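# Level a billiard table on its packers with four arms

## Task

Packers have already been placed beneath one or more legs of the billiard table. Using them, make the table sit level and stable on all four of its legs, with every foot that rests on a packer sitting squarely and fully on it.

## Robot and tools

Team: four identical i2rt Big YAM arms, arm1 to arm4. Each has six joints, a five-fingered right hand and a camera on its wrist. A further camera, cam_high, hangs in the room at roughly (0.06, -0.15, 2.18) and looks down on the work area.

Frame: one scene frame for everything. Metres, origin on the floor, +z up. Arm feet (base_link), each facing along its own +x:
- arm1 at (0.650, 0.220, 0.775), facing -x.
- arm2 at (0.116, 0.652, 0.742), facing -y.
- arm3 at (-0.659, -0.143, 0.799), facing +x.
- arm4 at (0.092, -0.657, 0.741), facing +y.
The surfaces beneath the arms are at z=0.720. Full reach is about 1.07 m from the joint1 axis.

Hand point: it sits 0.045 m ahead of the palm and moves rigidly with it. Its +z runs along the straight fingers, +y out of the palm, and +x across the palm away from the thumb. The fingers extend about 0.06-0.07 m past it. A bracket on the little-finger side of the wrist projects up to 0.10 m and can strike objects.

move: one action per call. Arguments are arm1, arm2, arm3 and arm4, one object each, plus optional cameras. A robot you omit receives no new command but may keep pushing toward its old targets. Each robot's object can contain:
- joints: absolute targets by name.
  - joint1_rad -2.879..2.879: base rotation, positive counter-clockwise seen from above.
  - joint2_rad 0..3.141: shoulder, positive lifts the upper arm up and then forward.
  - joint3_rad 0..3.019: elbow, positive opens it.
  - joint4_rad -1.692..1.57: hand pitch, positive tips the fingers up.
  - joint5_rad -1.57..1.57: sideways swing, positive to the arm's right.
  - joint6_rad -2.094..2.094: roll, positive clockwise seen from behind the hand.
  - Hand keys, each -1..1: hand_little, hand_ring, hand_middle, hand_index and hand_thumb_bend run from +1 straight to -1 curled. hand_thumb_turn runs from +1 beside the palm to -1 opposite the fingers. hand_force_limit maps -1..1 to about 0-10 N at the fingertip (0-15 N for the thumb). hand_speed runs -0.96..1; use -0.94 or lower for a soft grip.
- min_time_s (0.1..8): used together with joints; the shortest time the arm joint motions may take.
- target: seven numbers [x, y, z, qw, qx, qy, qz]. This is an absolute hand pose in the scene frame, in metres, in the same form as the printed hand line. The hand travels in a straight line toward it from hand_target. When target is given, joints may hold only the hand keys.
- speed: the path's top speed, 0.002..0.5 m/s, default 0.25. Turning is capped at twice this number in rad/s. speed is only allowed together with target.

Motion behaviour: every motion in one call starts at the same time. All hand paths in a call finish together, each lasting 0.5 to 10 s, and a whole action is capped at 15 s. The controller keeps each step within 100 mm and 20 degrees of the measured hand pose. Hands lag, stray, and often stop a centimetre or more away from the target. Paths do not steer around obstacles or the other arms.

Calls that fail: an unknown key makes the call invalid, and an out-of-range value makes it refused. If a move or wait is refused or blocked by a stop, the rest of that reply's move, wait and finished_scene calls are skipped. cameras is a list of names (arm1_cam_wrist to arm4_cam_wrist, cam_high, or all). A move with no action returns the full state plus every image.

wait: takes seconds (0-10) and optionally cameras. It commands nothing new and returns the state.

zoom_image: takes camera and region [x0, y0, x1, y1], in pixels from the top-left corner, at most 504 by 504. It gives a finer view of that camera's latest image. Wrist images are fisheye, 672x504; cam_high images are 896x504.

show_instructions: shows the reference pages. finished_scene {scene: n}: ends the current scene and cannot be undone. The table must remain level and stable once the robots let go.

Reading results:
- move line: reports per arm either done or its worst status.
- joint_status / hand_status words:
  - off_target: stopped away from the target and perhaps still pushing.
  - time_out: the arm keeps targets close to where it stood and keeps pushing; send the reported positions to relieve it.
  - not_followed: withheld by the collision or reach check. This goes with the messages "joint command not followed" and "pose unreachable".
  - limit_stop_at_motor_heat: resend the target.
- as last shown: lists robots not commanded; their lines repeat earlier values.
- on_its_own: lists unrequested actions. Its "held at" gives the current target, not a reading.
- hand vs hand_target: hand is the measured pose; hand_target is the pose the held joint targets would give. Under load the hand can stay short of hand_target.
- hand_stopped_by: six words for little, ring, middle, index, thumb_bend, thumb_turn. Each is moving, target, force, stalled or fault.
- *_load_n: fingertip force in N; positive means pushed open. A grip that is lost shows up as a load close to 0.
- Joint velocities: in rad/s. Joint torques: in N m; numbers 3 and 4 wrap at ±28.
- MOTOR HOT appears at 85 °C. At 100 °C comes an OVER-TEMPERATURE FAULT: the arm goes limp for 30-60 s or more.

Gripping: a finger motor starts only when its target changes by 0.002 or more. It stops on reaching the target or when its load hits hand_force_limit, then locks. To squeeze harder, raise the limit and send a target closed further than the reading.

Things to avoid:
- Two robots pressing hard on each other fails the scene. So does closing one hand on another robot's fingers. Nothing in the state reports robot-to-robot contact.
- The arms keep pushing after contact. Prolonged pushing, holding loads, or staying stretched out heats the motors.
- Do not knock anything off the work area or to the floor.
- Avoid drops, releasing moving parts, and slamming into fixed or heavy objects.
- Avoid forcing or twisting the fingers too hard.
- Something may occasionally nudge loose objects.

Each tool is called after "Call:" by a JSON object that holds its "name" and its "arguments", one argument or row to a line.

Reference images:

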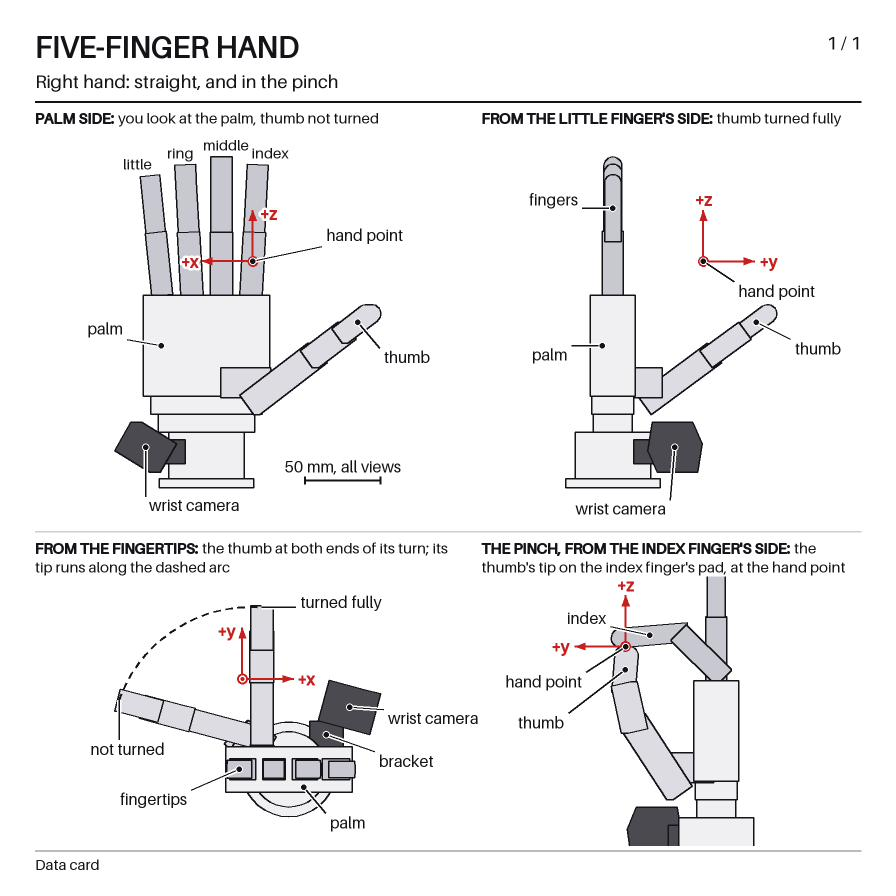

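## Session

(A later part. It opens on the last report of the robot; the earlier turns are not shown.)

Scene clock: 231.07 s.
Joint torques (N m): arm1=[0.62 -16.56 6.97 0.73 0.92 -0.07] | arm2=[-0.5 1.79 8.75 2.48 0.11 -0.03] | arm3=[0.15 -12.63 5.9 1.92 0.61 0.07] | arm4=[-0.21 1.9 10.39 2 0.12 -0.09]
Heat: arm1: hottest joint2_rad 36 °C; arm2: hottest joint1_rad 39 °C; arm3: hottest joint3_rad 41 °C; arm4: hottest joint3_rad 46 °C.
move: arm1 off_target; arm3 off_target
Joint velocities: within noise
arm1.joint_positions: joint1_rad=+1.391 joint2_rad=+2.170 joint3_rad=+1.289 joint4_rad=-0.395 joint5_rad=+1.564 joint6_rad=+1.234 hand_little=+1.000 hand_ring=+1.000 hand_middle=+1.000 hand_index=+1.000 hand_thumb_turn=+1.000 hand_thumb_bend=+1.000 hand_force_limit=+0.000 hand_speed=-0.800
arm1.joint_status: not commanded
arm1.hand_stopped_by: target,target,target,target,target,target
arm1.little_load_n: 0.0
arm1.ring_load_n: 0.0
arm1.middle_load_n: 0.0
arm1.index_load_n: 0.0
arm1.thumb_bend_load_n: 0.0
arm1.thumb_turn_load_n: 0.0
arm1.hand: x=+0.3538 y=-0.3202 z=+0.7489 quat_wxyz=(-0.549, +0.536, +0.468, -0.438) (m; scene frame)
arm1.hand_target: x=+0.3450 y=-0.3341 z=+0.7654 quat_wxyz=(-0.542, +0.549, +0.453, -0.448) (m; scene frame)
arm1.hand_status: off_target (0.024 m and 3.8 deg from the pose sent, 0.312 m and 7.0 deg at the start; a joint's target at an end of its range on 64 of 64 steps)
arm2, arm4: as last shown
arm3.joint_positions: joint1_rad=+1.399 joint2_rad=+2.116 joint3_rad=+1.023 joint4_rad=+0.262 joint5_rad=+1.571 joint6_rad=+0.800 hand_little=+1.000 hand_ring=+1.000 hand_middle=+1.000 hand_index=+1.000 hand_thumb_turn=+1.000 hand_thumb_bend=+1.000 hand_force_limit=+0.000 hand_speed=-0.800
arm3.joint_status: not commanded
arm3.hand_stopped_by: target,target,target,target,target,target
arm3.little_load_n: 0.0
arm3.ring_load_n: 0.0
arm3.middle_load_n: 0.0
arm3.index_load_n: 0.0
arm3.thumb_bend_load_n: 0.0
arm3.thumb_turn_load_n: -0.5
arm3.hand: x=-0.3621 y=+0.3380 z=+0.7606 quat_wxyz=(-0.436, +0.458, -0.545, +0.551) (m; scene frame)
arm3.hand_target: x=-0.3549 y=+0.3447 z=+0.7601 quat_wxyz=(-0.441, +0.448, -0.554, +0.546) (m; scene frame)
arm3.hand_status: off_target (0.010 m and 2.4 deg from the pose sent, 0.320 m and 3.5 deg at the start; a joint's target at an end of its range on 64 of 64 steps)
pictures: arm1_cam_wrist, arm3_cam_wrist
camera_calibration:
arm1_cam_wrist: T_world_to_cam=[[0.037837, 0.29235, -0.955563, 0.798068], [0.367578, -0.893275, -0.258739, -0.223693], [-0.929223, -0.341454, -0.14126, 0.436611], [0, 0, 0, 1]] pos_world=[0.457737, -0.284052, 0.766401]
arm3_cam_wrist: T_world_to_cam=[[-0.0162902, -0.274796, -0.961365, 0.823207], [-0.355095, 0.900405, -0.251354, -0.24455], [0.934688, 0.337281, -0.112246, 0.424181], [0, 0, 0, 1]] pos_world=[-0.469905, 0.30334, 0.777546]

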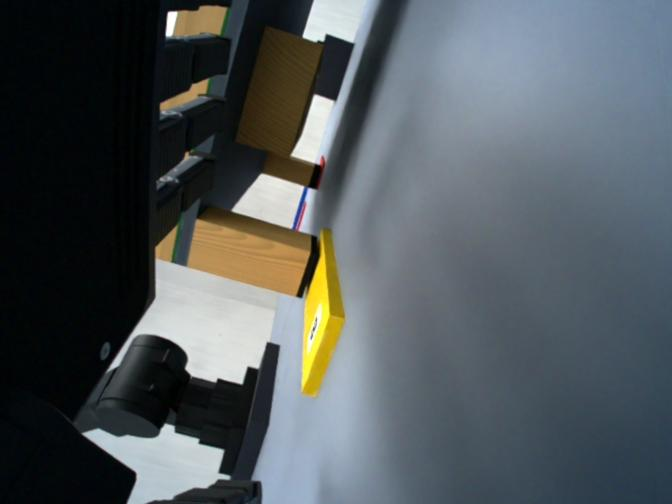

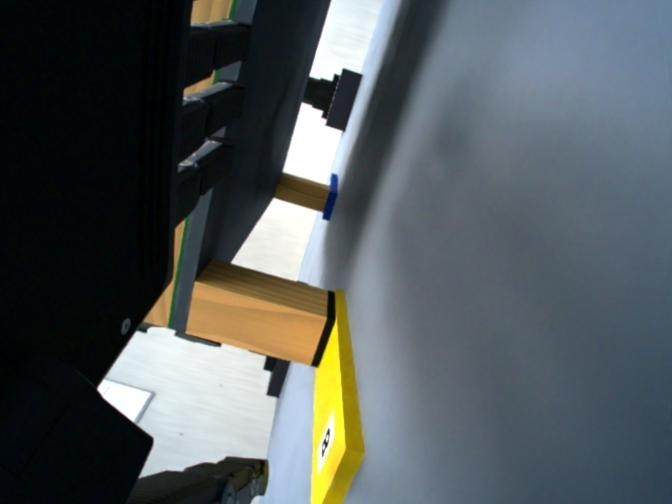

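Call:
{"name": "move", "arguments": {
  "arm1": {"target": [0.42, -0.25, 0.95, 0.5754, 0.1913, -0.732, 0.3105], "speed": 0.3},
  "arm3": {"target": [-0.42, 0.25, 0.95, 0.3105, -0.732, -0.1913, -0.5754], "speed": 0.3},
  "cameras": []
}}

Call:
{"name": "move", "arguments": {
  "arm1": {"target": [0.345, -0.225, 0.95, 0.5754, 0.1913, -0.732, 0.3105], "speed": 0.3},
  "arm3": {"target": [-0.345, 0.225, 0.95, 0.3105, -0.732, -0.1913, -0.5754], "speed": 0.3},
  "cameras": ["arm1_cam_wrist", "arm3_cam_wrist"]
}}

Scene clock: 283.73 s.
Joint torques (N m): arm1=[0.62 -7.77 5.53 2.48 0.04 -0.22] | arm2=[-1.73 2.49 8.77 2.35 0.11 -0.01] | arm3=[-0.03 -5.83 6.43 1.85 -0.19 -0.19] | arm4=[-0.62 2.14 10.48 2.15 0.11 -0.07]
Heat: arm1: hottest joint2_rad 37 °C; arm2: hottest joint1_rad 39 °C; arm3: hottest joint3_rad 41 °C; arm4: hottest joint3_rad 46 °C.
move: arm1 done; arm3 done
Joint velocities: within noise
arm1.joint_positions: joint1_rad=+1.433 joint2_rad=+1.400 joint3_rad=+0.684 joint4_rad=+0.531 joint5_rad=+0.667 joint6_rad=-1.212 hand_little=+1.000 hand_ring=+1.000 hand_middle=+1.000 hand_index=+1.000 hand_thumb_turn=+1.000 hand_thumb_bend=+1.000 hand_force_limit=+0.000 hand_speed=-0.800
arm1.joint_status: not commanded
arm1.hand_stopped_by: target,target,target,target,target,target
arm1.little_load_n: -0.5
arm1.ring_load_n: 0.0
arm1.middle_load_n: 0.0
arm1.index_load_n: 0.0
arm1.thumb_bend_load_n: 0.0
arm1.thumb_turn_load_n: 0.0
arm1.hand: x=+0.4248 y=-0.2524 z=+0.9512 quat_wxyz=(-0.571, -0.191, +0.734, -0.313) (m; scene frame)
arm1.hand_target: x=+0.4201 y=-0.2500 z=+0.9500 quat_wxyz=(-0.575, -0.191, +0.732, -0.310) (m; scene frame)
arm1.hand_status: done (0.005 m and 0.7 deg from the pose sent, 0.223 m and 92.4 deg at the start; pose on its path clipped on 138 of 204 steps; a joint's target at an end of its range on 120 of 204 steps)
arm2, arm4: as last shown
arm2.middle_load_n: 0.5
arm3.joint_positions: joint1_rad=+1.401 joint2_rad=+1.270 joint3_rad=+0.465 joint4_rad=+0.656 joint5_rad=+0.609 joint6_rad=-1.234 hand_little=+1.000 hand_ring=+1.000 hand_middle=+1.000 hand_index=+1.000 hand_thumb_turn=+1.000 hand_thumb_bend=+1.000 hand_force_limit=+0.000 hand_speed=-0.800
arm3.joint_status: not commanded
arm3.hand_stopped_by: target,target,target,target,target,target
arm3.little_load_n: 0.0
arm3.ring_load_n: 0.0
arm3.middle_load_n: 0.0
arm3.index_load_n: 0.0
arm3.thumb_bend_load_n: 0.0
arm3.thumb_turn_load_n: 0.0
arm3.hand: x=-0.4232 y=+0.2545 z=+0.9547 quat_wxyz=(-0.322, +0.728, +0.184, +0.576) (m; scene frame)
arm3.hand_target: x=-0.4201 y=+0.2500 z=+0.9501 quat_wxyz=(-0.311, +0.732, +0.191, +0.575) (m; scene frame)
arm3.hand_status: done (0.007 m and 1.6 deg from the pose sent, 0.217 m and 93.8 deg at the start; pose on its path clipped on 19 of 146 steps)
pictures: none
No camera images: "cameras" was empty.

Scene clock: 284.73 s.
Joint torques (N m): arm1=[1.32 -8.64 5.82 2.58 0.05 -0.22] | arm2=[-0.03 2.08 9.13 2.37 0.14 -0.02] | arm3=[0.44 -5.42 6.6 3 -0.22 -0.15] | arm4=[0.15 2.49 10.3 2.09 0.08 -0.02]
Heat: arm1: hottest joint2_rad 37 °C; arm2: hottest joint1_rad 39 °C; arm3: hottest joint3_rad 41 °C; arm4: hottest joint3_rad 46 °C.
move: arm1 done; arm3 done
Joint velocities: within noise
arm1.joint_positions: joint1_rad=+1.211 joint2_rad=+1.400 joint3_rad=+0.663 joint4_rad=+0.556 joint5_rad=+0.462 joint6_rad=-1.253 hand_little=+1.000 hand_ring=+1.000 hand_middle=+1.000 hand_index=+1.000 hand_thumb_turn=+1.000 hand_thumb_bend=+1.000 hand_force_limit=+0.000 hand_speed=-0.800
arm1.joint_status: not commanded
arm1.hand_stopped_by: target,target,target,target,target,target
arm1.little_load_n: 0.0
arm1.ring_load_n: 0.0
arm1.middle_load_n: 0.0
arm1.index_load_n: 0.0
arm1.thumb_bend_load_n: 0.0
arm1.thumb_turn_load_n: 0.0
arm1.hand: x=+0.3430 y=-0.2225 z=+0.9424 quat_wxyz=(-0.569, -0.189, +0.740, -0.304) (m; scene frame)
arm1.hand_target: x=+0.3450 y=-0.2250 z=+0.9500 quat_wxyz=(-0.575, -0.191, +0.732, -0.310) (m; scene frame)
arm1.hand_status: done (0.008 m and 1.4 deg from the pose sent, 0.084 m and 0.7 deg at the start)
arm2, arm4: as last shown
arm2.middle_load_n: 0.0
arm3.joint_positions: joint1_rad=+1.137 joint2_rad=+1.270 joint3_rad=+0.465 joint4_rad=+0.656 joint5_rad=+0.358 joint6_rad=-1.278 hand_little=+1.000 hand_ring=+1.000 hand_middle=+1.000 hand_index=+1.000 hand_thumb_turn=+1.000 hand_thumb_bend=+1.000 hand_force_limit=+0.000 hand_speed=-0.800
arm3.joint_status: not commanded
arm3.hand_stopped_by: target,target,target,target,target,target
arm3.little_load_n: 0.0
arm3.ring_load_n: 0.0
arm3.middle_load_n: 0.0
arm3.index_load_n: 0.0
arm3.thumb_bend_load_n: 0.0
arm3.thumb_turn_load_n: 0.0
arm3.hand: x=-0.3449 y=+0.2244 z=+0.9509 quat_wxyz=(-0.313, +0.734, +0.186, +0.573) (m; scene frame)
arm3.hand_target: x=-0.3450 y=+0.2250 z=+0.9501 quat_wxyz=(-0.311, +0.732, +0.191, +0.575) (m; scene frame)
arm3.hand_status: done (0.001 m and 0.8 deg from the pose sent, 0.084 m and 1.6 deg at the start)
pictures: arm1_cam_wrist, arm3_cam_wrist
camera_calibration:
arm1_cam_wrist: T_world_to_cam=[[-0.697263, 0.716761, 0.00885822, 0.392627], [0.464164, 0.460885, -0.756397, 0.654724], [-0.546238, -0.523296, -0.654053, 0.798669], [0, 0, 0, 1]] pos_world=[0.406129, -0.165232, 1.01413]
arm3_cam_wrist: T_world_to_cam=[[0.715969, -0.698019, -0.0126028, 0.420514], [-0.456562, -0.454493, -0.764844, 0.668982], [0.528148, 0.553359, -0.644092, 0.784784], [0, 0, 0, 1]] pos_world=[-0.410125, 0.163308, 1.02244]

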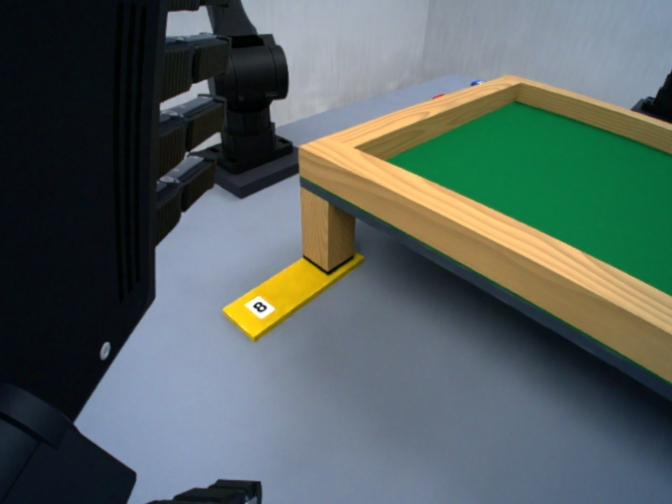

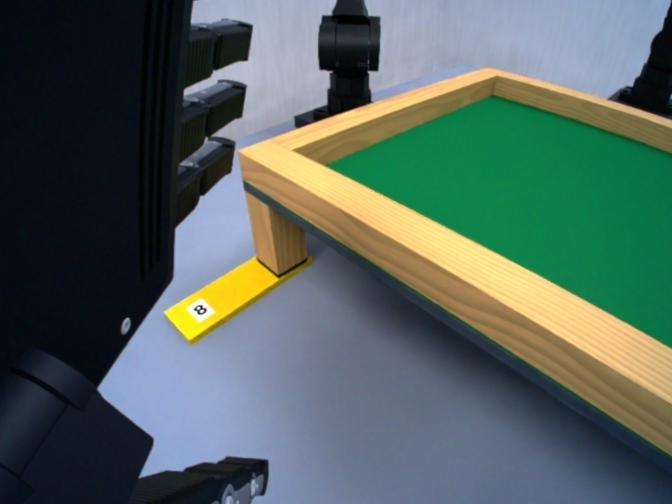

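Call:
{"name": "zoom_image", "arguments": {
  "camera": "arm1_cam_wrist",
  "region": [280, 170, 380, 290]
}}

Call:
{"name": "zoom_image", "arguments": {
  "camera": "arm3_cam_wrist",
  "region": [230, 170, 330, 290]
}}

Call:
{"name": "move", "arguments": {
  "arm1": {"target": [0.42, 0.0, 1.0, -0.623, 0.3937, 0.6462, 0.1981], "speed": 0.3},
  "arm3": {"target": [-0.42, 0.0, 1.0, 0.1981, 0.6462, -0.3937, 0.623], "speed": 0.3},
  "cameras": []
}}

Call:
{"name": "move", "arguments": {
  "arm1": {"target": [0.35, 0.225, 0.95, -0.623, 0.3937, 0.6462, 0.1981], "speed": 0.3},
  "arm3": {"target": [-0.345, -0.225, 0.95, 0.1981, 0.6462, -0.3937, 0.623], "speed": 0.3},
  "cameras": ["arm1_cam_wrist", "arm3_cam_wrist"]
}}

Call:
{"name": "zoom_image", "arguments": {
  "camera": "arm1_cam_wrist",
  "region": [300, 190, 400, 310]
}}

Call:
{"name": "zoom_image", "arguments": {
  "camera": "arm3_cam_wrist",
  "region": [300, 190, 400, 310]
}}

Scaled by 4.200 from the camera's 672x504 image, which has a finer 960x720 frame.

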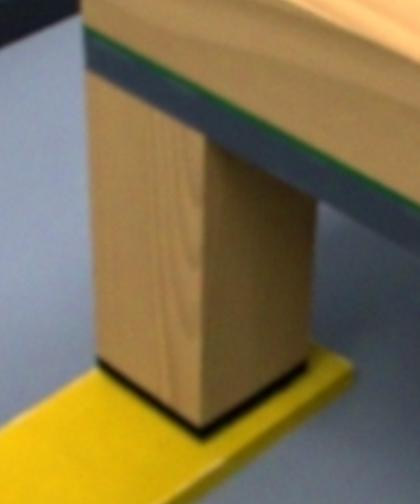

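Scaled by 4.200 from the camera's 672x504 image, which has a finer 960x720 frame.

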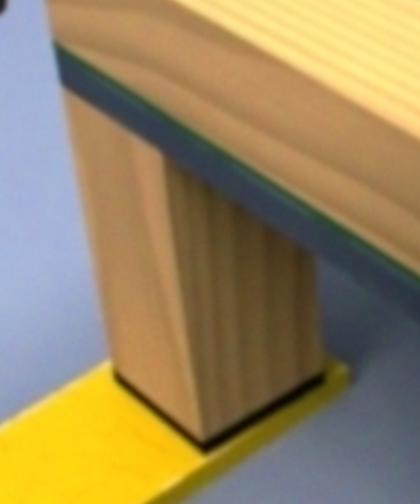

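Scene clock: 295.67 s.
Joint torques (N m): arm1=[2.32 -4.66 6.08 1.06 0.71 0.03] | arm2=[-1.14 2.26 8.75 2.04 0.13 -0.09] | arm3=[1.96 -2.96 6.84 1.02 0.45 -0.12] | arm4=[-0.79 2.43 10.44 2.04 0.11 -0.01]
Heat: arm1: hottest joint2_rad 37 °C; arm2: hottest joint1_rad 39 °C; arm3: hottest joint3_rad 41 °C; arm4: hottest joint3_rad 46 °C.
move: arm1 off_target; arm3 off_target
Joint velocities: within noise
arm1.joint_positions: joint1_rad=+1.413 joint2_rad=+1.086 joint3_rad=+0.615 joint4_rad=-0.250 joint5_rad=+1.563 joint6_rad=-0.569 hand_little=+1.000 hand_ring=+1.000 hand_middle=+1.000 hand_index=+1.000 hand_thumb_turn=+1.000 hand_thumb_bend=+1.000 hand_force_limit=+0.000 hand_speed=-0.800
arm1.joint_status: not commanded
arm1.hand_stopped_by: target,target,target,target,target,target
arm1.little_load_n: 0.0
arm1.ring_load_n: 0.0
arm1.middle_load_n: 0.0
arm1.index_load_n: 0.0
arm1.thumb_bend_load_n: 0.0
arm1.thumb_turn_load_n: 0.0
arm1.hand: x=+0.4160 y=+0.0003 z=+1.0007 quat_wxyz=(-0.701, +0.152, +0.695, -0.044) (m; scene frame)
arm1.hand_target: x=+0.4186 y=+0.0002 z=+1.0000 quat_wxyz=(-0.701, +0.152, +0.695, -0.049) (m; scene frame)
arm1.hand_status: off_target (0.004 m and 40.8 deg from the pose sent, 0.242 m and 91.4 deg at the start; pose on its path clipped on 34 of 98 steps; a joint's target at an end of its range on 44 of 98 steps)
arm2, arm4: as last shown
arm2.thumb_turn_load_n: -0.5
arm3.joint_positions: joint1_rad=+1.339 joint2_rad=+0.928 joint3_rad=+0.445 joint4_rad=-0.108 joint5_rad=+1.569 joint6_rad=-0.642 hand_little=+1.000 hand_ring=+1.000 hand_middle=+1.000 hand_index=+1.000 hand_thumb_turn=+1.000 hand_thumb_bend=+1.000 hand_force_limit=+0.000 hand_speed=-0.800
arm3.joint_status: not commanded
arm3.hand_stopped_by: target,target,target,target,target,target
arm3.little_load_n: 0.0
arm3.ring_load_n: 0.0
arm3.middle_load_n: 0.0
arm3.index_load_n: 0.0
arm3.thumb_bend_load_n: 0.0
arm3.thumb_turn_load_n: 0.0
arm3.hand: x=-0.4155 y=+0.0015 z=+1.0025 quat_wxyz=(-0.027, +0.680, -0.210, +0.701) (m; scene frame)
arm3.hand_target: x=-0.4182 y=-0.0004 z=+0.9999 quat_wxyz=(-0.021, +0.684, -0.198, +0.702) (m; scene frame)
arm3.hand_status: off_target (0.005 m and 34.9 deg from the pose sent, 0.242 m and 91.7 deg at the start; pose on its path clipped on 29 of 98 steps; a joint's target at an end of its range on 40 of 98 steps)
pictures: none
No camera images: "cameras" was empty.

Scene clock: 298.27 s.
Joint torques (N m): arm1=[0.97 -3.02 9.61 0.53 0.8 0.01] | arm2=[0.09 2.37 8.9 2.22 0.04 -0.02] | arm3=[0.26 -2.55 6.3 2.78 0.13 -0.16] | arm4=[-0.03 2.37 10.5 2.09 0.11 -0.02]
Heat: arm1: hottest joint2_rad 37 °C; arm2: hottest joint1_rad 39 °C; arm3: hottest joint3_rad 41 °C; arm4: hottest joint3_rad 46 °C.
move: arm1 off_target; arm3 done
Joint velocities: within noise
arm1.joint_positions: joint1_rad=+0.673 joint2_rad=+1.091 joint3_rad=+0.554 joint4_rad=-0.730 joint5_rad=+1.422 joint6_rad=-0.113 hand_little=+1.000 hand_ring=+1.000 hand_middle=+1.000 hand_index=+1.000 hand_thumb_turn=+1.000 hand_thumb_bend=+1.000 hand_force_limit=+0.000 hand_speed=-0.800
arm1.joint_status: not commanded
arm1.hand_stopped_by: target,target,target,target,target,target
arm1.little_load_n: 0.0
arm1.ring_load_n: 0.0
arm1.middle_load_n: 0.0
arm1.index_load_n: 0.0
arm1.thumb_bend_load_n: 0.0
arm1.thumb_turn_load_n: 0.0
arm1.hand: x=+0.3645 y=+0.2348 z=+0.9358 quat_wxyz=(-0.618, +0.377, +0.656, +0.214) (m; scene frame)
arm1.hand_target: x=+0.3511 y=+0.2253 z=+0.9501 quat_wxyz=(-0.623, +0.393, +0.646, +0.198) (m; scene frame)
arm1.hand_status: off_target (0.023 m and 2.9 deg from the pose sent, 0.240 m and 40.8 deg at the start; a joint's target at an end of its range on 21 of 78 steps)
arm2, arm4: as last shown
arm2.thumb_turn_load_n: 0.0
arm3.joint_positions: joint1_rad=+0.420 joint2_rad=+0.987 joint3_rad=+0.360 joint4_rad=+0.231 joint5_rad=+1.219 joint6_rad=-0.935 hand_little=+1.000 hand_ring=+1.000 hand_middle=+1.000 hand_index=+1.000 hand_thumb_turn=+1.000 hand_thumb_bend=+1.000 hand_force_limit=+0.000 hand_speed=-0.800
arm3.joint_status: not commanded
arm3.hand_stopped_by: target,target,target,target,target,target
arm3.little_load_n: 0.0
arm3.ring_load_n: 0.0
arm3.middle_load_n: 0.0
arm3.index_load_n: 0.0
arm3.thumb_bend_load_n: 0.0
arm3.thumb_turn_load_n: 0.0
arm3.hand: x=-0.3429 y=-0.2235 z=+0.9548 quat_wxyz=(+0.194, +0.643, -0.398, +0.625) (m; scene frame)
arm3.hand_target: x=-0.3450 y=-0.2249 z=+0.9501 quat_wxyz=(+0.198, +0.646, -0.394, +0.623) (m; scene frame)
arm3.hand_status: done (0.005 m and 0.8 deg from the pose sent, 0.243 m and 34.9 deg at the start)
pictures: arm1_cam_wrist, arm3_cam_wrist
camera_calibration:
arm1_cam_wrist: T_world_to_cam=[[0.727647, 0.683214, 0.06123, -0.480706], [0.471336, -0.433137, -0.768267, 0.647434], [-0.49837, 0.587887, -0.637194, 0.751259], [0, 0, 0, 1]] pos_world=[0.41903, 0.167197, 1.00553]
arm3_cam_wrist: T_world_to_cam=[[-0.720517, -0.693279, -0.0148169, -0.3829], [-0.437069, 0.470621, -0.766476, 0.684265], [0.538356, -0.545783, -0.642101, 0.789978], [0, 0, 0, 1]] pos_world=[-0.402104, -0.15633, 1.02605]

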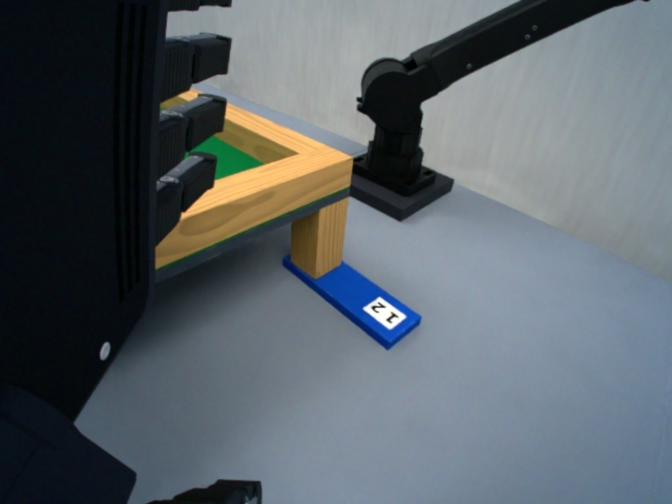

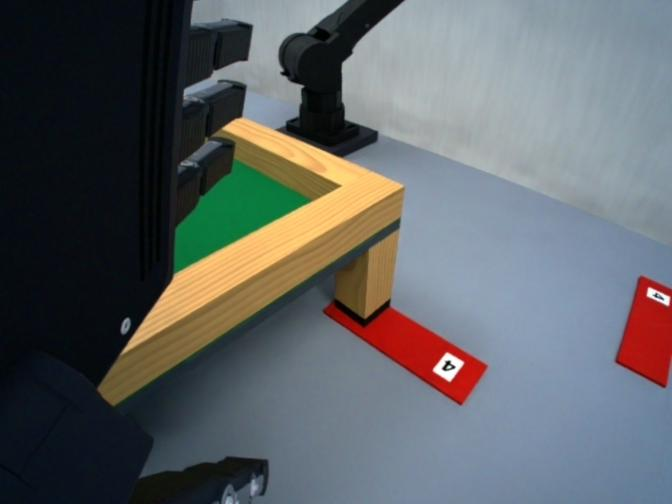

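Scaled by 4.200 from the camera's 672x504 image, which has a finer 960x720 frame.

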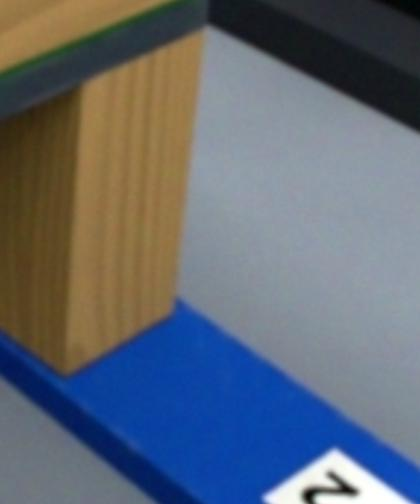

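Scaled by 4.200 from the camera's 672x504 image, which has a finer 960x720 frame.

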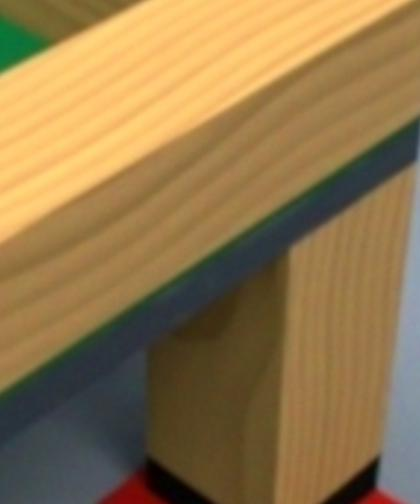

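Call:
{"name": "zoom_image", "arguments": {
  "camera": "arm1_cam_wrist",
  "region": [270, 180, 370, 300]
}}

Call:
{"name": "zoom_image", "arguments": {
  "camera": "arm3_cam_wrist",
  "region": [320, 220, 420, 340]
}}

Scaled by 4.200 from the camera's 672x504 image, which has a finer 960x720 frame.

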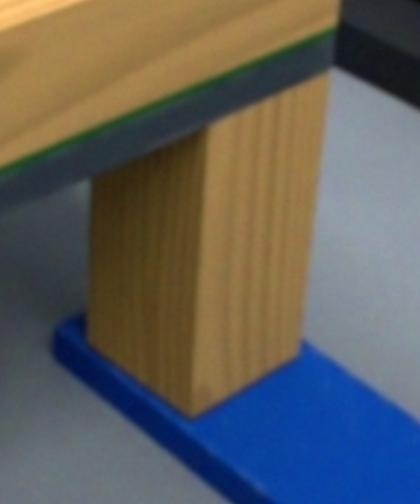

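Scaled by 4.200 from the camera's 672x504 image, which has a finer 960x720 frame.

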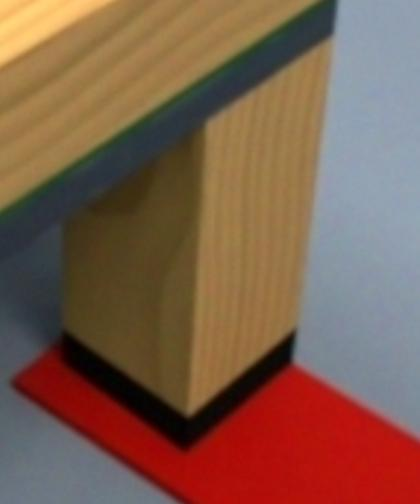

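Call:
{"name": "move", "arguments": {
  "arm1": {"target": [0.37, -0.047, 0.88, 0.6154, -0.6154, -0.3482, 0.3482], "speed": 0.25},
  "arm3": {"target": [-0.42, -0.10, 0.90, 0.4777, -0.5213, 0.5213, -0.4777], "speed": 0.25},
  "arm4": {"target": [-0.345, -0.50, 1.0, 0, 1, 0, 0], "speed": 0.25},
  "cameras": ["cam_high"]
}}

Scene clock: 340.17 s.
Joint torques (N m): arm1=[2.08 -7.12 5.49 0.27 0.88 0.05] | arm2=[-0.79 2.96 8.62 2.33 0.1 -0.04] | arm3=[2.02 2.67 8.24 2.44 0.26 0.11] | arm4=[0.79 -9.05 14.3 0.62 0.02 0.12]
Heat: arm1: hottest joint3_rad 40 °C; arm2: hottest joint1_rad 39 °C; arm3: hottest joint3_rad 41 °C; arm4: hottest joint3_rad 46 °C.
move: arm1 off_target; arm3 off_target; arm4 off_target
Joint velocities: within noise
arm1.joint_positions: joint1_rad=+1.260 joint2_rad=+1.534 joint3_rad=+0.789 joint4_rad=-1.397 joint5_rad=+1.418 joint6_rad=+2.099 hand_little=+1.000 hand_ring=+1.000 hand_middle=+1.000 hand_index=+1.000 hand_thumb_turn=+1.000 hand_thumb_bend=+1.000 hand_force_limit=+0.000 hand_speed=-0.800
arm1.joint_status: not commanded
arm1.hand_stopped_by: target,target,target,target,target,target
arm1.little_load_n: 0.0
arm1.ring_load_n: 0.0
arm1.middle_load_n: 0.0
arm1.index_load_n: 0.0
arm1.thumb_bend_load_n: 0.0
arm1.thumb_turn_load_n: 0.0
arm1.hand: x=+0.3704 y=-0.0360 z=+0.8771 quat_wxyz=(-0.557, +0.616, +0.434, -0.350) (m; scene frame)
arm1.hand_target: x=+0.3694 y=-0.0467 z=+0.8802 quat_wxyz=(-0.549, +0.620, +0.427, -0.363) (m; scene frame)
arm1.hand_status: off_target (0.011 m and 11.9 deg from the pose sent, 0.287 m and 80.0 deg at the start; a joint's target at an end of its range on 66 of 135 steps)
arm2.joint_positions: joint1_rad=-0.853 joint2_rad=+0.579 joint3_rad=+1.349 joint4_rad=-1.403 joint5_rad=+0.194 joint6_rad=-1.581 hand_little=+1.000 hand_ring=+1.000 hand_middle=+1.000 hand_index=+1.000 hand_thumb_turn=+1.000 hand_thumb_bend=+1.000 hand_force_limit=+0.000 hand_speed=-0.800
arm2.joint_status: not commanded
arm2.hand_stopped_by: target,target,target,target,target,target
arm2.little_load_n: 0.0
arm2.ring_load_n: -0.5
arm2.middle_load_n: 0.0
arm2.index_load_n: 0.0
arm2.thumb_bend_load_n: -0.5
arm2.thumb_turn_load_n: 0.0
arm2.hand: x=-0.1004 y=+0.5877 z=+1.2280 quat_wxyz=(+0.451, +0.276, -0.846, +0.070) (m; scene frame)
arm2.hand_target: x=-0.0993 y=+0.5885 z=+1.2377 quat_wxyz=(+0.460, +0.274, -0.841, +0.074) (m; scene frame)
arm2.hand_status: not commanded
arm3.joint_positions: joint1_rad=+0.821 joint2_rad=+0.007 joint3_rad=+0.125 joint4_rad=-0.556 joint5_rad=+1.001 joint6_rad=+0.241 hand_little=+1.000 hand_ring=+1.000 hand_middle=+1.000 hand_index=+1.000 hand_thumb_turn=+1.000 hand_thumb_bend=+1.000 hand_force_limit=+0.000 hand_speed=-0.800
arm3.joint_status: not commanded
arm3.hand_stopped_by: target,target,target,target,target,target
arm3.little_load_n: 0.0
arm3.ring_load_n: -0.5
arm3.middle_load_n: 0.0
arm3.index_load_n: 0.0
arm3.thumb_bend_load_n: 0.0
arm3.thumb_turn_load_n: -0.5
arm3.hand: x=-0.4191 y=-0.1018 z=+0.9041 quat_wxyz=(-0.343, +0.523, -0.590, +0.511) (m; scene frame)
arm3.hand_target: x=-0.4193 y=-0.0988 z=+0.9003 quat_wxyz=(-0.349, +0.522, -0.590, +0.508) (m; scene frame)
arm3.hand_status: off_target (0.005 m and 17.7 deg from the pose sent, 0.156 m and 83.0 deg at the start; a joint's target at an end of its range on 70 of 135 steps)
arm4.joint_positions: joint1_rad=+1.064 joint2_rad=+1.516 joint3_rad=+1.521 joint4_rad=-1.620 joint5_rad=+0.004 joint6_rad=+1.073 hand_little=+1.000 hand_ring=+1.000 hand_middle=+1.000 hand_index=+1.000 hand_thumb_turn=+1.000 hand_thumb_bend=+1.000 hand_force_limit=+0.000 hand_speed=-0.800
arm4.joint_status: not commanded
arm4.hand_stopped_by: target,target,target,target,target,target
arm4.little_load_n: 0.0
arm4.ring_load_n: 0.0
arm4.middle_load_n: 0.0
arm4.index_load_n: 0.0
arm4.thumb_bend_load_n: 0.0
arm4.thumb_turn_load_n: 0.0
arm4.hand: x=-0.3268 y=-0.5055 z=+0.9821 quat_wxyz=(+0.014, +1.000, +0.002, +0.025) (m; scene frame)
arm4.hand_target: x=-0.3440 y=-0.5006 z=+1.0003 quat_wxyz=(+0.000, +1.000, +0.000, -0.001) (m; scene frame)
arm4.hand_status: off_target (0.026 m and 3.3 deg from the pose sent, 0.633 m and 80.3 deg at the start; pose on its path clipped on 20 of 135 steps; a joint's target at an end of its range on 63 of 135 steps)
pictures: cam_high

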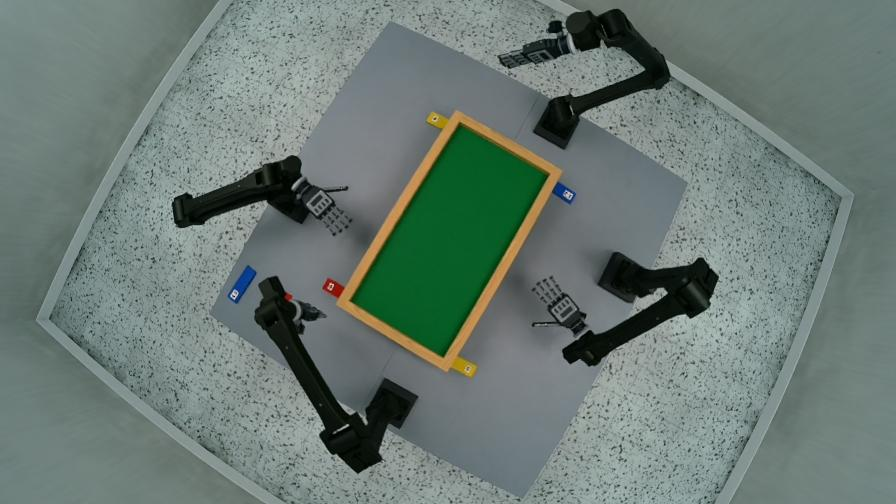

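Call:
{"name": "move", "arguments": {
  "arm3": {"joints": {"joint1_rad": 1.0, "joint2_rad": 0.9, "joint3_rad": 0.6, "joint4_rad": 0.3, "joint5_rad": 0, "joint6_rad": 0}, "min_time_s": 3},
  "cameras": []
}}

Call:
{"name": "move", "arguments": {
  "arm3": {"joints": {"joint1_rad": 1.0, "joint2_rad": 1.75, "joint3_rad": 0.51, "joint4_rad": 1.2, "joint5_rad": 0, "joint6_rad": 0}, "min_time_s": 3},
  "cameras": ["arm3_cam_wrist", "cam_high"]
}}

Scene clock: 359.17 s.
Joint torques (N m): arm1=[2.14 -7.12 5.48 0.27 0.88 0.05] | arm2=[0.32 2.2 8.83 2.06 0.16 0.01] | arm3=[1.61 -2.96 12.85 3.45 -0.3 -0.17] | arm4=[0.38 -8.88 14.13 0.92 0.09 0.13]
Heat: arm1: hottest joint3_rad 38 °C; arm2: hottest joint1_rad 39 °C; arm3: hottest joint3_rad 42 °C; arm4: hottest joint3_rad 50 °C.
move: arm3 done
Joint velocities: within noise
arm1, arm2, arm4: as last shown
arm1.little_load_n: 0.5
arm2.ring_load_n: 0.0
arm2.thumb_bend_load_n: 0.0
arm3.joint_positions: joint1_rad=+0.991 joint2_rad=+0.892 joint3_rad=+0.552 joint4_rad=+0.280 joint5_rad=+0.002 joint6_rad=+0.013 hand_little=+1.000 hand_ring=+1.000 hand_middle=+1.000 hand_index=+1.000 hand_thumb_turn=+1.000 hand_thumb_bend=+1.000 hand_force_limit=+0.000 hand_speed=-0.800
arm3.joint_status: all done
arm3.hand_stopped_by: target,target,target,target,target,target
arm3.little_load_n: 0.0
arm3.ring_load_n: 0.0
arm3.middle_load_n: 0.0
arm3.index_load_n: -0.5
arm3.thumb_bend_load_n: 0.0
arm3.thumb_turn_load_n: 0.0
arm3.hand: x=-0.4163 y=+0.2520 z=+1.0619 quat_wxyz=(-0.655, +0.693, -0.228, +0.197) (m; scene frame)
arm3.hand_target: x=-0.4126 y=+0.2632 z=+1.0932 quat_wxyz=(-0.675, +0.676, -0.214, +0.204) (m; scene frame)
arm3.hand_status: not commanded
pictures: none
No camera images: "cameras" was empty.

Scene clock: 362.63 s.
Joint torques (N m): arm1=[2.14 -7.18 5.49 0.28 0.88 0.05] | arm2=[-0.15 2.43 8.66 2.29 0.14 0.01] | arm3=[1.49 -8 3.45 3.52 -0.26 -0.11] | arm4=[0.91 -8.64 14.42 0.84 0 0.11]
Heat: arm1: hottest joint3_rad 37 °C; arm2: hottest joint3_rad 39 °C; arm3: hottest joint3_rad 42 °C; arm4: hottest joint3_rad 51 °C.
move: arm3 done
Joint velocities: within noise
arm1, arm2, arm4: as last shown
arm1.little_load_n: -0.5
arm3.joint_positions: joint1_rad=+0.991 joint2_rad=+1.736 joint3_rad=+0.516 joint4_rad=+1.180 joint5_rad=+0.002 joint6_rad=+0.013 hand_little=+1.000 hand_ring=+1.000 hand_middle=+1.000 hand_index=+1.000 hand_thumb_turn=+1.000 hand_thumb_bend=+1.000 hand_force_limit=+0.000 hand_speed=-0.800
arm3.joint_status: all done
arm3.hand_stopped_by: target,target,target,target,target,target
arm3.little_load_n: 0.0
arm3.ring_load_n: 0.0
arm3.middle_load_n: 0.0
arm3.index_load_n: 0.0
arm3.thumb_bend_load_n: 0.0
arm3.thumb_turn_load_n: -0.5
arm3.hand: x=-0.3692 y=+0.3238 z=+0.8601 quat_wxyz=(-0.662, +0.687, -0.226, +0.199) (m; scene frame)
arm3.hand_target: x=-0.3744 y=+0.3243 z=+0.8554 quat_wxyz=(-0.662, +0.689, -0.218, +0.200) (m; scene frame)
arm3.hand_status: not commanded
arm4.ring_load_n: -0.5
pictures: arm3_cam_wrist, cam_high
camera_calibration:
arm3_cam_wrist: T_world_to_cam=[[0.18425, -0.118619, -0.975695, 0.950537], [-0.981233, 0.0352362, -0.189579, -0.213532], [0.0568675, 0.992314, -0.109901, -0.0914233], [0, 0, 0, 1]] pos_world=[-0.379462, 0.210997, 0.876906]

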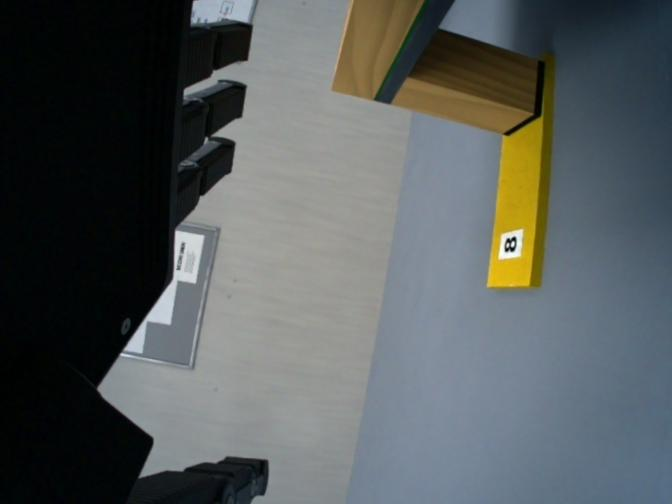

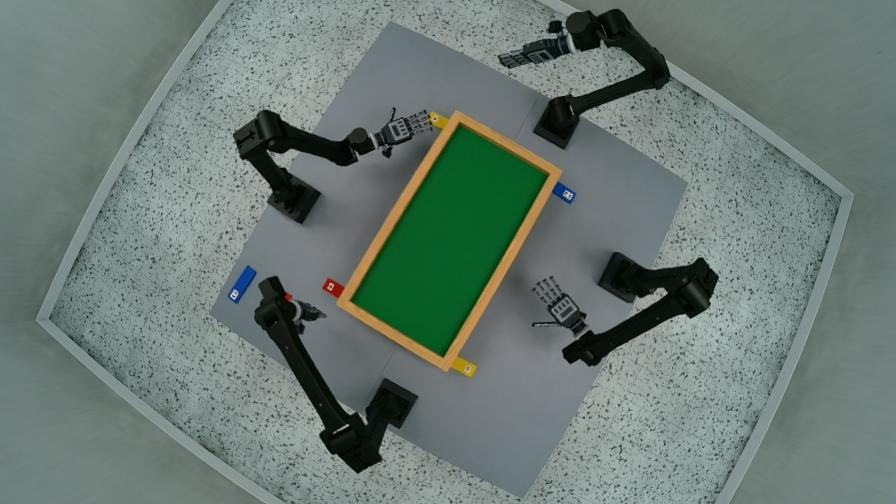

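Call:
{"name": "move", "arguments": {
  "arm3": {"target": [-0.413, 0.2585, 0.80, 0.6444, -0.7033, 0.2211, -0.2026], "speed": 0.15},
  "cameras": []
}}

Scene clock: 372.33 s.
Joint torques (N m): arm1=[2.14 -7.12 5.49 0.27 0.88 0.05] | arm2=[-0.73 1.79 8.57 2.18 0.04 -0.04] | arm3=[0.44 -7.12 1.1 3.51 -0.31 -0.11] | arm4=[0.26 -8.23 14.23 0.73 0.01 0.14]
Heat: arm1: hottest joint3_rad 37 °C; arm2: hottest joint3_rad 39 °C; arm3: hottest joint3_rad 42 °C; arm4: hottest joint3_rad 52 °C.
move: arm3 done
Joint velocities: within noise
arm1, arm2, arm4: as last shown
arm1.little_load_n: 0.0
arm3.joint_positions: joint1_rad=+0.991 joint2_rad=+1.881 joint3_rad=+0.328 joint4_rad=+1.465 joint5_rad=+0.000 joint6_rad=+0.000 hand_little=+1.000 hand_ring=+1.000 hand_middle=+1.000 hand_index=+1.000 hand_thumb_turn=+1.000 hand_thumb_bend=+1.000 hand_force_limit=+0.000 hand_speed=-0.800
arm3.joint_status: not commanded
arm3.hand_stopped_by: target,target,target,target,target,target
arm3.little_load_n: 0.0
arm3.ring_load_n: 0.0
arm3.middle_load_n: 0.0
arm3.index_load_n: 0.0
arm3.thumb_bend_load_n: 0.0
arm3.thumb_turn_load_n: -0.5
arm3.hand: x=-0.4137 y=+0.2606 z=+0.8019 quat_wxyz=(-0.644, +0.703, -0.226, +0.198) (m; scene frame)
arm3.hand_target: x=-0.4130 y=+0.2586 z=+0.8001 quat_wxyz=(-0.644, +0.703, -0.221, +0.203) (m; scene frame)
arm3.hand_status: done (0.003 m and 0.8 deg from the pose sent, 0.099 m and 2.8 deg at the start)
arm4.ring_load_n: 0.0
pictures: none
No camera images: "cameras" was empty.

Call:
{"name": "move", "arguments": {
  "arm3": {"target": [-0.413, 0.2585, 0.735, 0.6444, -0.7033, 0.2211, -0.2026], "speed": 0.1},
  "arm1": {"target": [0.37, -0.047, 0.79, 0.6154, -0.6154, -0.3482, 0.3482], "speed": 0.1},
  "cameras": ["arm1_cam_wrist", "arm3_cam_wrist"]
}}

Scene clock: 377.07 s.
Joint torques (N m): arm1=[1.96 -9 2.58 0.31 0.89 0.05] | arm2=[-0.67 2.55 8.91 2.28 0.11 -0.04] | arm3=[-0.26 -8.47 0.65 3.54 -0.31 -0.14] | arm4=[0.56 -8.35 14.38 0.72 0 0.14]
Heat: arm1: hottest joint3_rad 37 °C; arm2: hottest joint3_rad 39 °C; arm3: hottest joint3_rad 41 °C; arm4: hottest joint3_rad 52 °C.
move: arm1 off_target; arm3 off_target
Joint velocities: within noise
arm1.joint_positions: joint1_rad=+1.260 joint2_rad=+1.764 joint3_rad=+0.753 joint4_rad=-1.117 joint5_rad=+1.420 joint6_rad=+2.099 hand_little=+1.000 hand_ring=+1.000 hand_middle=+1.000 hand_index=+1.000 hand_thumb_turn=+1.000 hand_thumb_bend=+1.000 hand_force_limit=+0.000 hand_speed=-0.800
arm1.joint_status: not commanded
arm1.hand_stopped_by: target,target,target,target,target,target
arm1.little_load_n: 0.0
arm1.ring_load_n: 0.0
arm1.middle_load_n: 0.0
arm1.index_load_n: 0.0
arm1.thumb_bend_load_n: 0.0
arm1.thumb_turn_load_n: 0.0
arm1.hand: x=+0.3680 y=-0.0451 z=+0.7899 quat_wxyz=(-0.554, +0.618, +0.430, -0.355) (m; scene frame)
arm1.hand_target: x=+0.3693 y=-0.0467 z=+0.7900 quat_wxyz=(-0.550, +0.619, +0.427, -0.363) (m; scene frame)
arm1.hand_status: off_target (0.003 m and 11.8 deg from the pose sent, 0.088 m and 11.9 deg at the start; a joint's target at an end of its range on 47 of 47 steps)
arm2, arm4: as last shown
arm3.joint_positions: joint1_rad=+0.991 joint2_rad=+2.094 joint3_rad=+0.378 joint4_rad=+1.538 joint5_rad=-0.006 joint6_rad=-0.006 hand_little=+1.000 hand_ring=+1.000 hand_middle=+1.000 hand_index=+1.000 hand_thumb_turn=+1.000 hand_thumb_bend=+1.000 hand_force_limit=+0.000 hand_speed=-0.800
arm3.joint_status: not commanded
arm3.hand_stopped_by: target,target,target,target,target,target
arm3.little_load_n: 0.0
arm3.ring_load_n: 0.0
arm3.middle_load_n: 0.0
arm3.index_load_n: 0.0
arm3.thumb_bend_load_n: 0.5
arm3.thumb_turn_load_n: -0.5
arm3.hand: x=-0.4172 y=+0.2585 z=+0.7368 quat_wxyz=(-0.612, +0.733, -0.231, +0.187) (m; scene frame)
arm3.hand_target: x=-0.4129 y=+0.2587 z=+0.7355 quat_wxyz=(-0.614, +0.731, -0.227, +0.193) (m; scene frame)
arm3.hand_status: off_target (0.005 m and 5.5 deg from the pose sent, 0.067 m and 0.8 deg at the start; a joint's target at an end of its range on 39 of 47 steps)
pictures: arm1_cam_wrist, arm3_cam_wrist
camera_calibration:
arm1_cam_wrist: T_world_to_cam=[[0.202522, 0.227328, -0.952527, 0.690413], [0.193625, -0.962776, -0.188606, 0.032884], [-0.959945, -0.146236, -0.239, 0.64677], [0, 0, 0, 1]] pos_world=[0.474673, -0.0307092, 0.818417]
arm3_cam_wrist: T_world_to_cam=[[0.123795, -0.235787, -0.963888, 0.827752], [-0.991692, 0.00480504, -0.128542, -0.323061], [0.03494, 0.971793, -0.233233, 0.0496167], [0, 0, 0, 1]] pos_world=[-0.424583, 0.148508, 0.767906]

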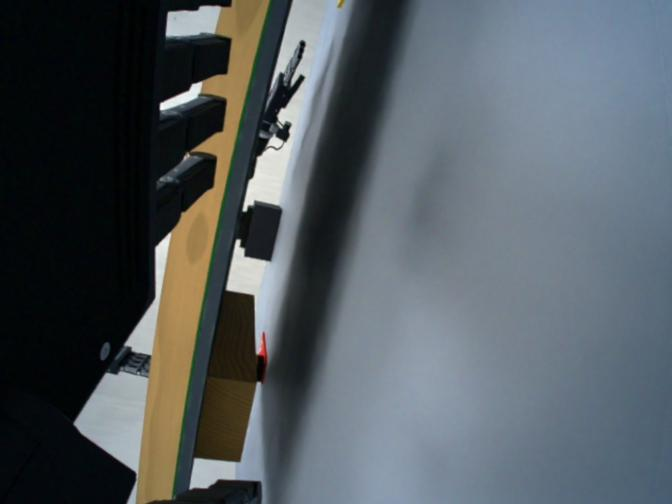

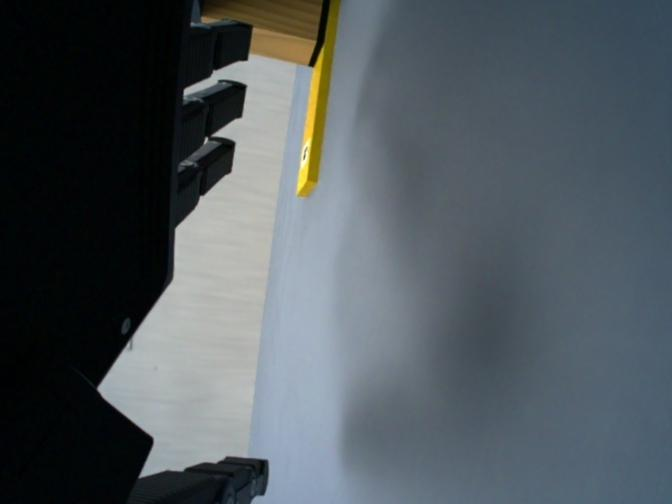

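Call:
{"name": "zoom_image", "arguments": {
  "camera": "arm1_cam_wrist",
  "region": [220, 0, 350, 180]
}}

Scaled by 2.800 from the camera's 672x504 image, which has a finer 960x720 frame.

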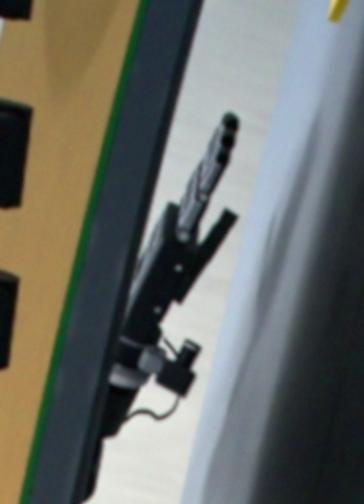

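Call:
{"name": "move", "arguments": {
  "arm3": {"target": [-0.413, 0.2585, 0.722, 0.612, -0.733, 0.231, -0.187], "speed": 0.1},
  "cameras": []
}}

Call:
{"name": "move", "arguments": {
  "arm3": {"joints": {"joint1_rad": 0.5}, "min_time_s": 3},
  "cameras": ["arm1_cam_wrist", "arm3_cam_wrist", "cam_high"]
}}

Call:
{"name": "zoom_image", "arguments": {
  "camera": "arm1_cam_wrist",
  "region": [200, 80, 330, 260]
}}

Scene clock: 385.90 s.
Joint torques (N m): arm1=[1.96 -9 2.61 0.28 0.89 0.05] | arm2=[-1.32 2.08 8.66 2.5 0.13 0.01] | arm3=[0.09 -8.18 0.39 3.44 -0.3 -0.04] | arm4=[0.21 -8.76 14.5 0.64 0 0.12]
Heat: arm1: hottest joint2_rad 36 °C; arm2: hottest joint3_rad 39 °C; arm3: hottest joint3_rad 41 °C; arm4: hottest joint3_rad 53 °C.
move: arm3 done
Joint velocities: within noise
arm1, arm2, arm4: as last shown
arm2.ring_load_n: 0.5
arm2.thumb_turn_load_n: 0.5
arm3.joint_positions: joint1_rad=+0.989 joint2_rad=+2.128 joint3_rad=+0.393 joint4_rad=+1.538 joint5_rad=-0.015 joint6_rad=-0.006 hand_little=+1.000 hand_ring=+1.000 hand_middle=+1.000 hand_index=+1.000 hand_thumb_turn=+1.000 hand_thumb_bend=+1.000 hand_force_limit=+0.000 hand_speed=-0.800
arm3.joint_status: not commanded
arm3.hand_stopped_by: target,target,target,target,target,target
arm3.little_load_n: 0.0
arm3.ring_load_n: 0.0
arm3.middle_load_n: 0.0
arm3.index_load_n: 0.0
arm3.thumb_bend_load_n: 0.0
arm3.thumb_turn_load_n: -0.5
arm3.hand: x=-0.4179 y=+0.2594 z=+0.7243 quat_wxyz=(-0.606, +0.740, -0.230, +0.182) (m; scene frame)
arm3.hand_target: x=-0.4129 y=+0.2585 z=+0.7223 quat_wxyz=(-0.608, +0.736, -0.232, +0.186) (m; scene frame)
arm3.hand_status: done (0.006 m and 1.2 deg from the pose sent, 0.015 m and 0.0 deg at the start; a joint's target at an end of its range on 27 of 28 steps)
pictures: none
No camera images: "cameras" was empty.

Scene clock: 389.23 s.
Joint torques (N m): arm1=[1.9 -9 2.61 0.29 0.89 0.05] | arm2=[-0.09 1.61 8.8 2.44 0.11 -0.02] | arm3=[0.09 -8.23 0.47 3.47 -0.25 -0.03] | arm4=[0.5 -9 14.3 0.76 0.03 0.09]
Heat: arm1: hottest joint2_rad 36 °C; arm2: hottest joint3_rad 39 °C; arm3: hottest joint3_rad 41 °C; arm4: hottest joint3_rad 53 °C.
move: arm3 done
Joint velocities: within noise
arm1, arm2, arm4: as last shown
arm1.middle_load_n: -0.5
arm2.ring_load_n: 0.0
arm2.thumb_turn_load_n: 0.0
arm3.joint_positions: joint1_rad=+0.508 joint2_rad=+2.128 joint3_rad=+0.393 joint4_rad=+1.538 joint5_rad=-0.016 joint6_rad=-0.006 hand_little=+1.000 hand_ring=+1.000 hand_middle=+1.000 hand_index=+1.000 hand_thumb_turn=+1.000 hand_thumb_bend=+1.000 hand_force_limit=+0.000 hand_speed=-0.800
arm3.joint_status: all done
arm3.hand_stopped_by: target,target,target,target,target,target
arm3.little_load_n: -0.5
arm3.ring_load_n: 0.0
arm3.middle_load_n: 0.0
arm3.index_load_n: -0.5
arm3.thumb_bend_load_n: 0.0
arm3.thumb_turn_load_n: -0.5
arm3.hand: x=-0.2593 y=+0.1019 z=+0.7217 quat_wxyz=(-0.543, +0.666, -0.400, +0.321) (m; scene frame)
arm3.hand_target: x=-0.2559 y=+0.0999 z=+0.7197 quat_wxyz=(-0.544, +0.663, -0.400, +0.325) (m; scene frame)
arm3.hand_status: not commanded
pictures: arm1_cam_wrist, arm3_cam_wrist, cam_high
camera_calibration:
arm1_cam_wrist: T_world_to_cam=[[0.202522, 0.227328, -0.952527, 0.690413], [0.193625, -0.962776, -0.188606, 0.032884], [-0.959945, -0.146236, -0.239, 0.64677], [0, 0, 0, 1]] pos_world=[0.474673, -0.0307092, 0.818417]
arm3_cam_wrist: T_world_to_cam=[[-0.0174499, -0.27873, -0.960211, 0.721783], [-0.883398, 0.454101, -0.115763, -0.19469], [0.468299, 0.846228, -0.254154, 0.332984], [0, 0, 0, 1]] pos_world=[-0.31533, 0.00781112, 0.755155]

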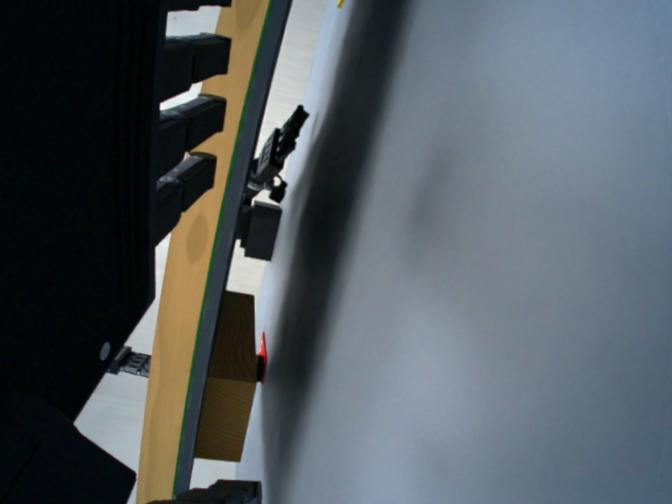

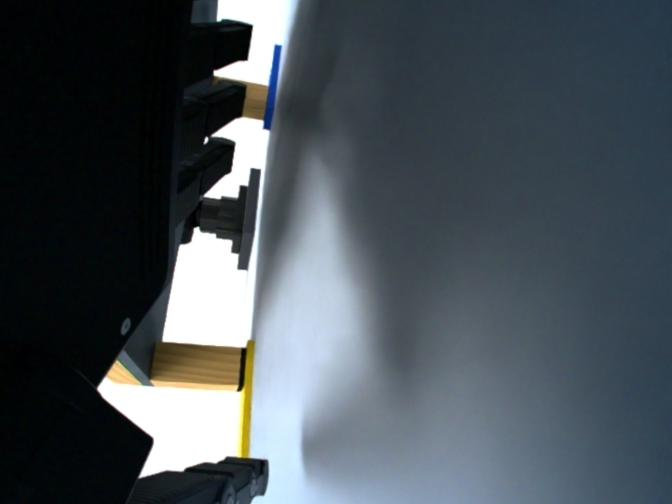

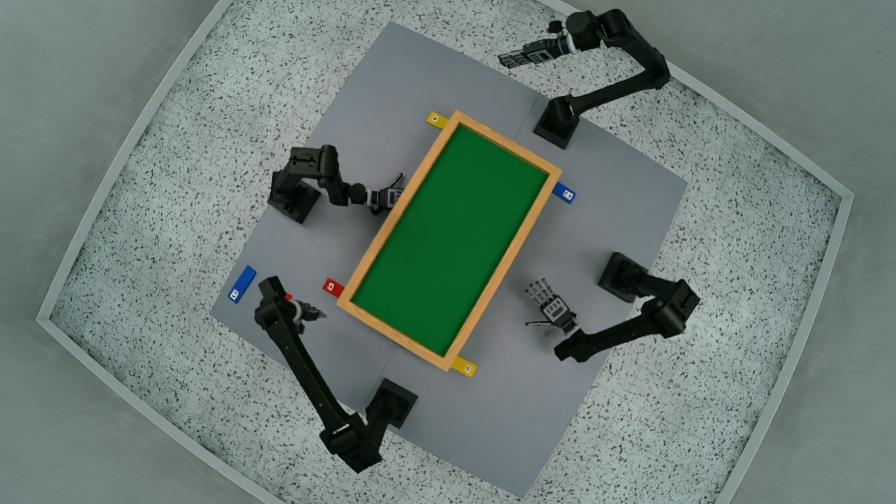

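Scaled by 2.800 from the camera's 672x504 image, which has a finer 960x720 frame.

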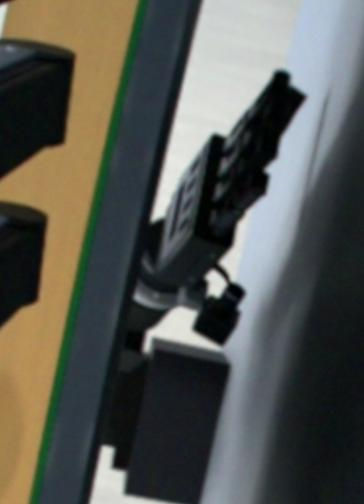

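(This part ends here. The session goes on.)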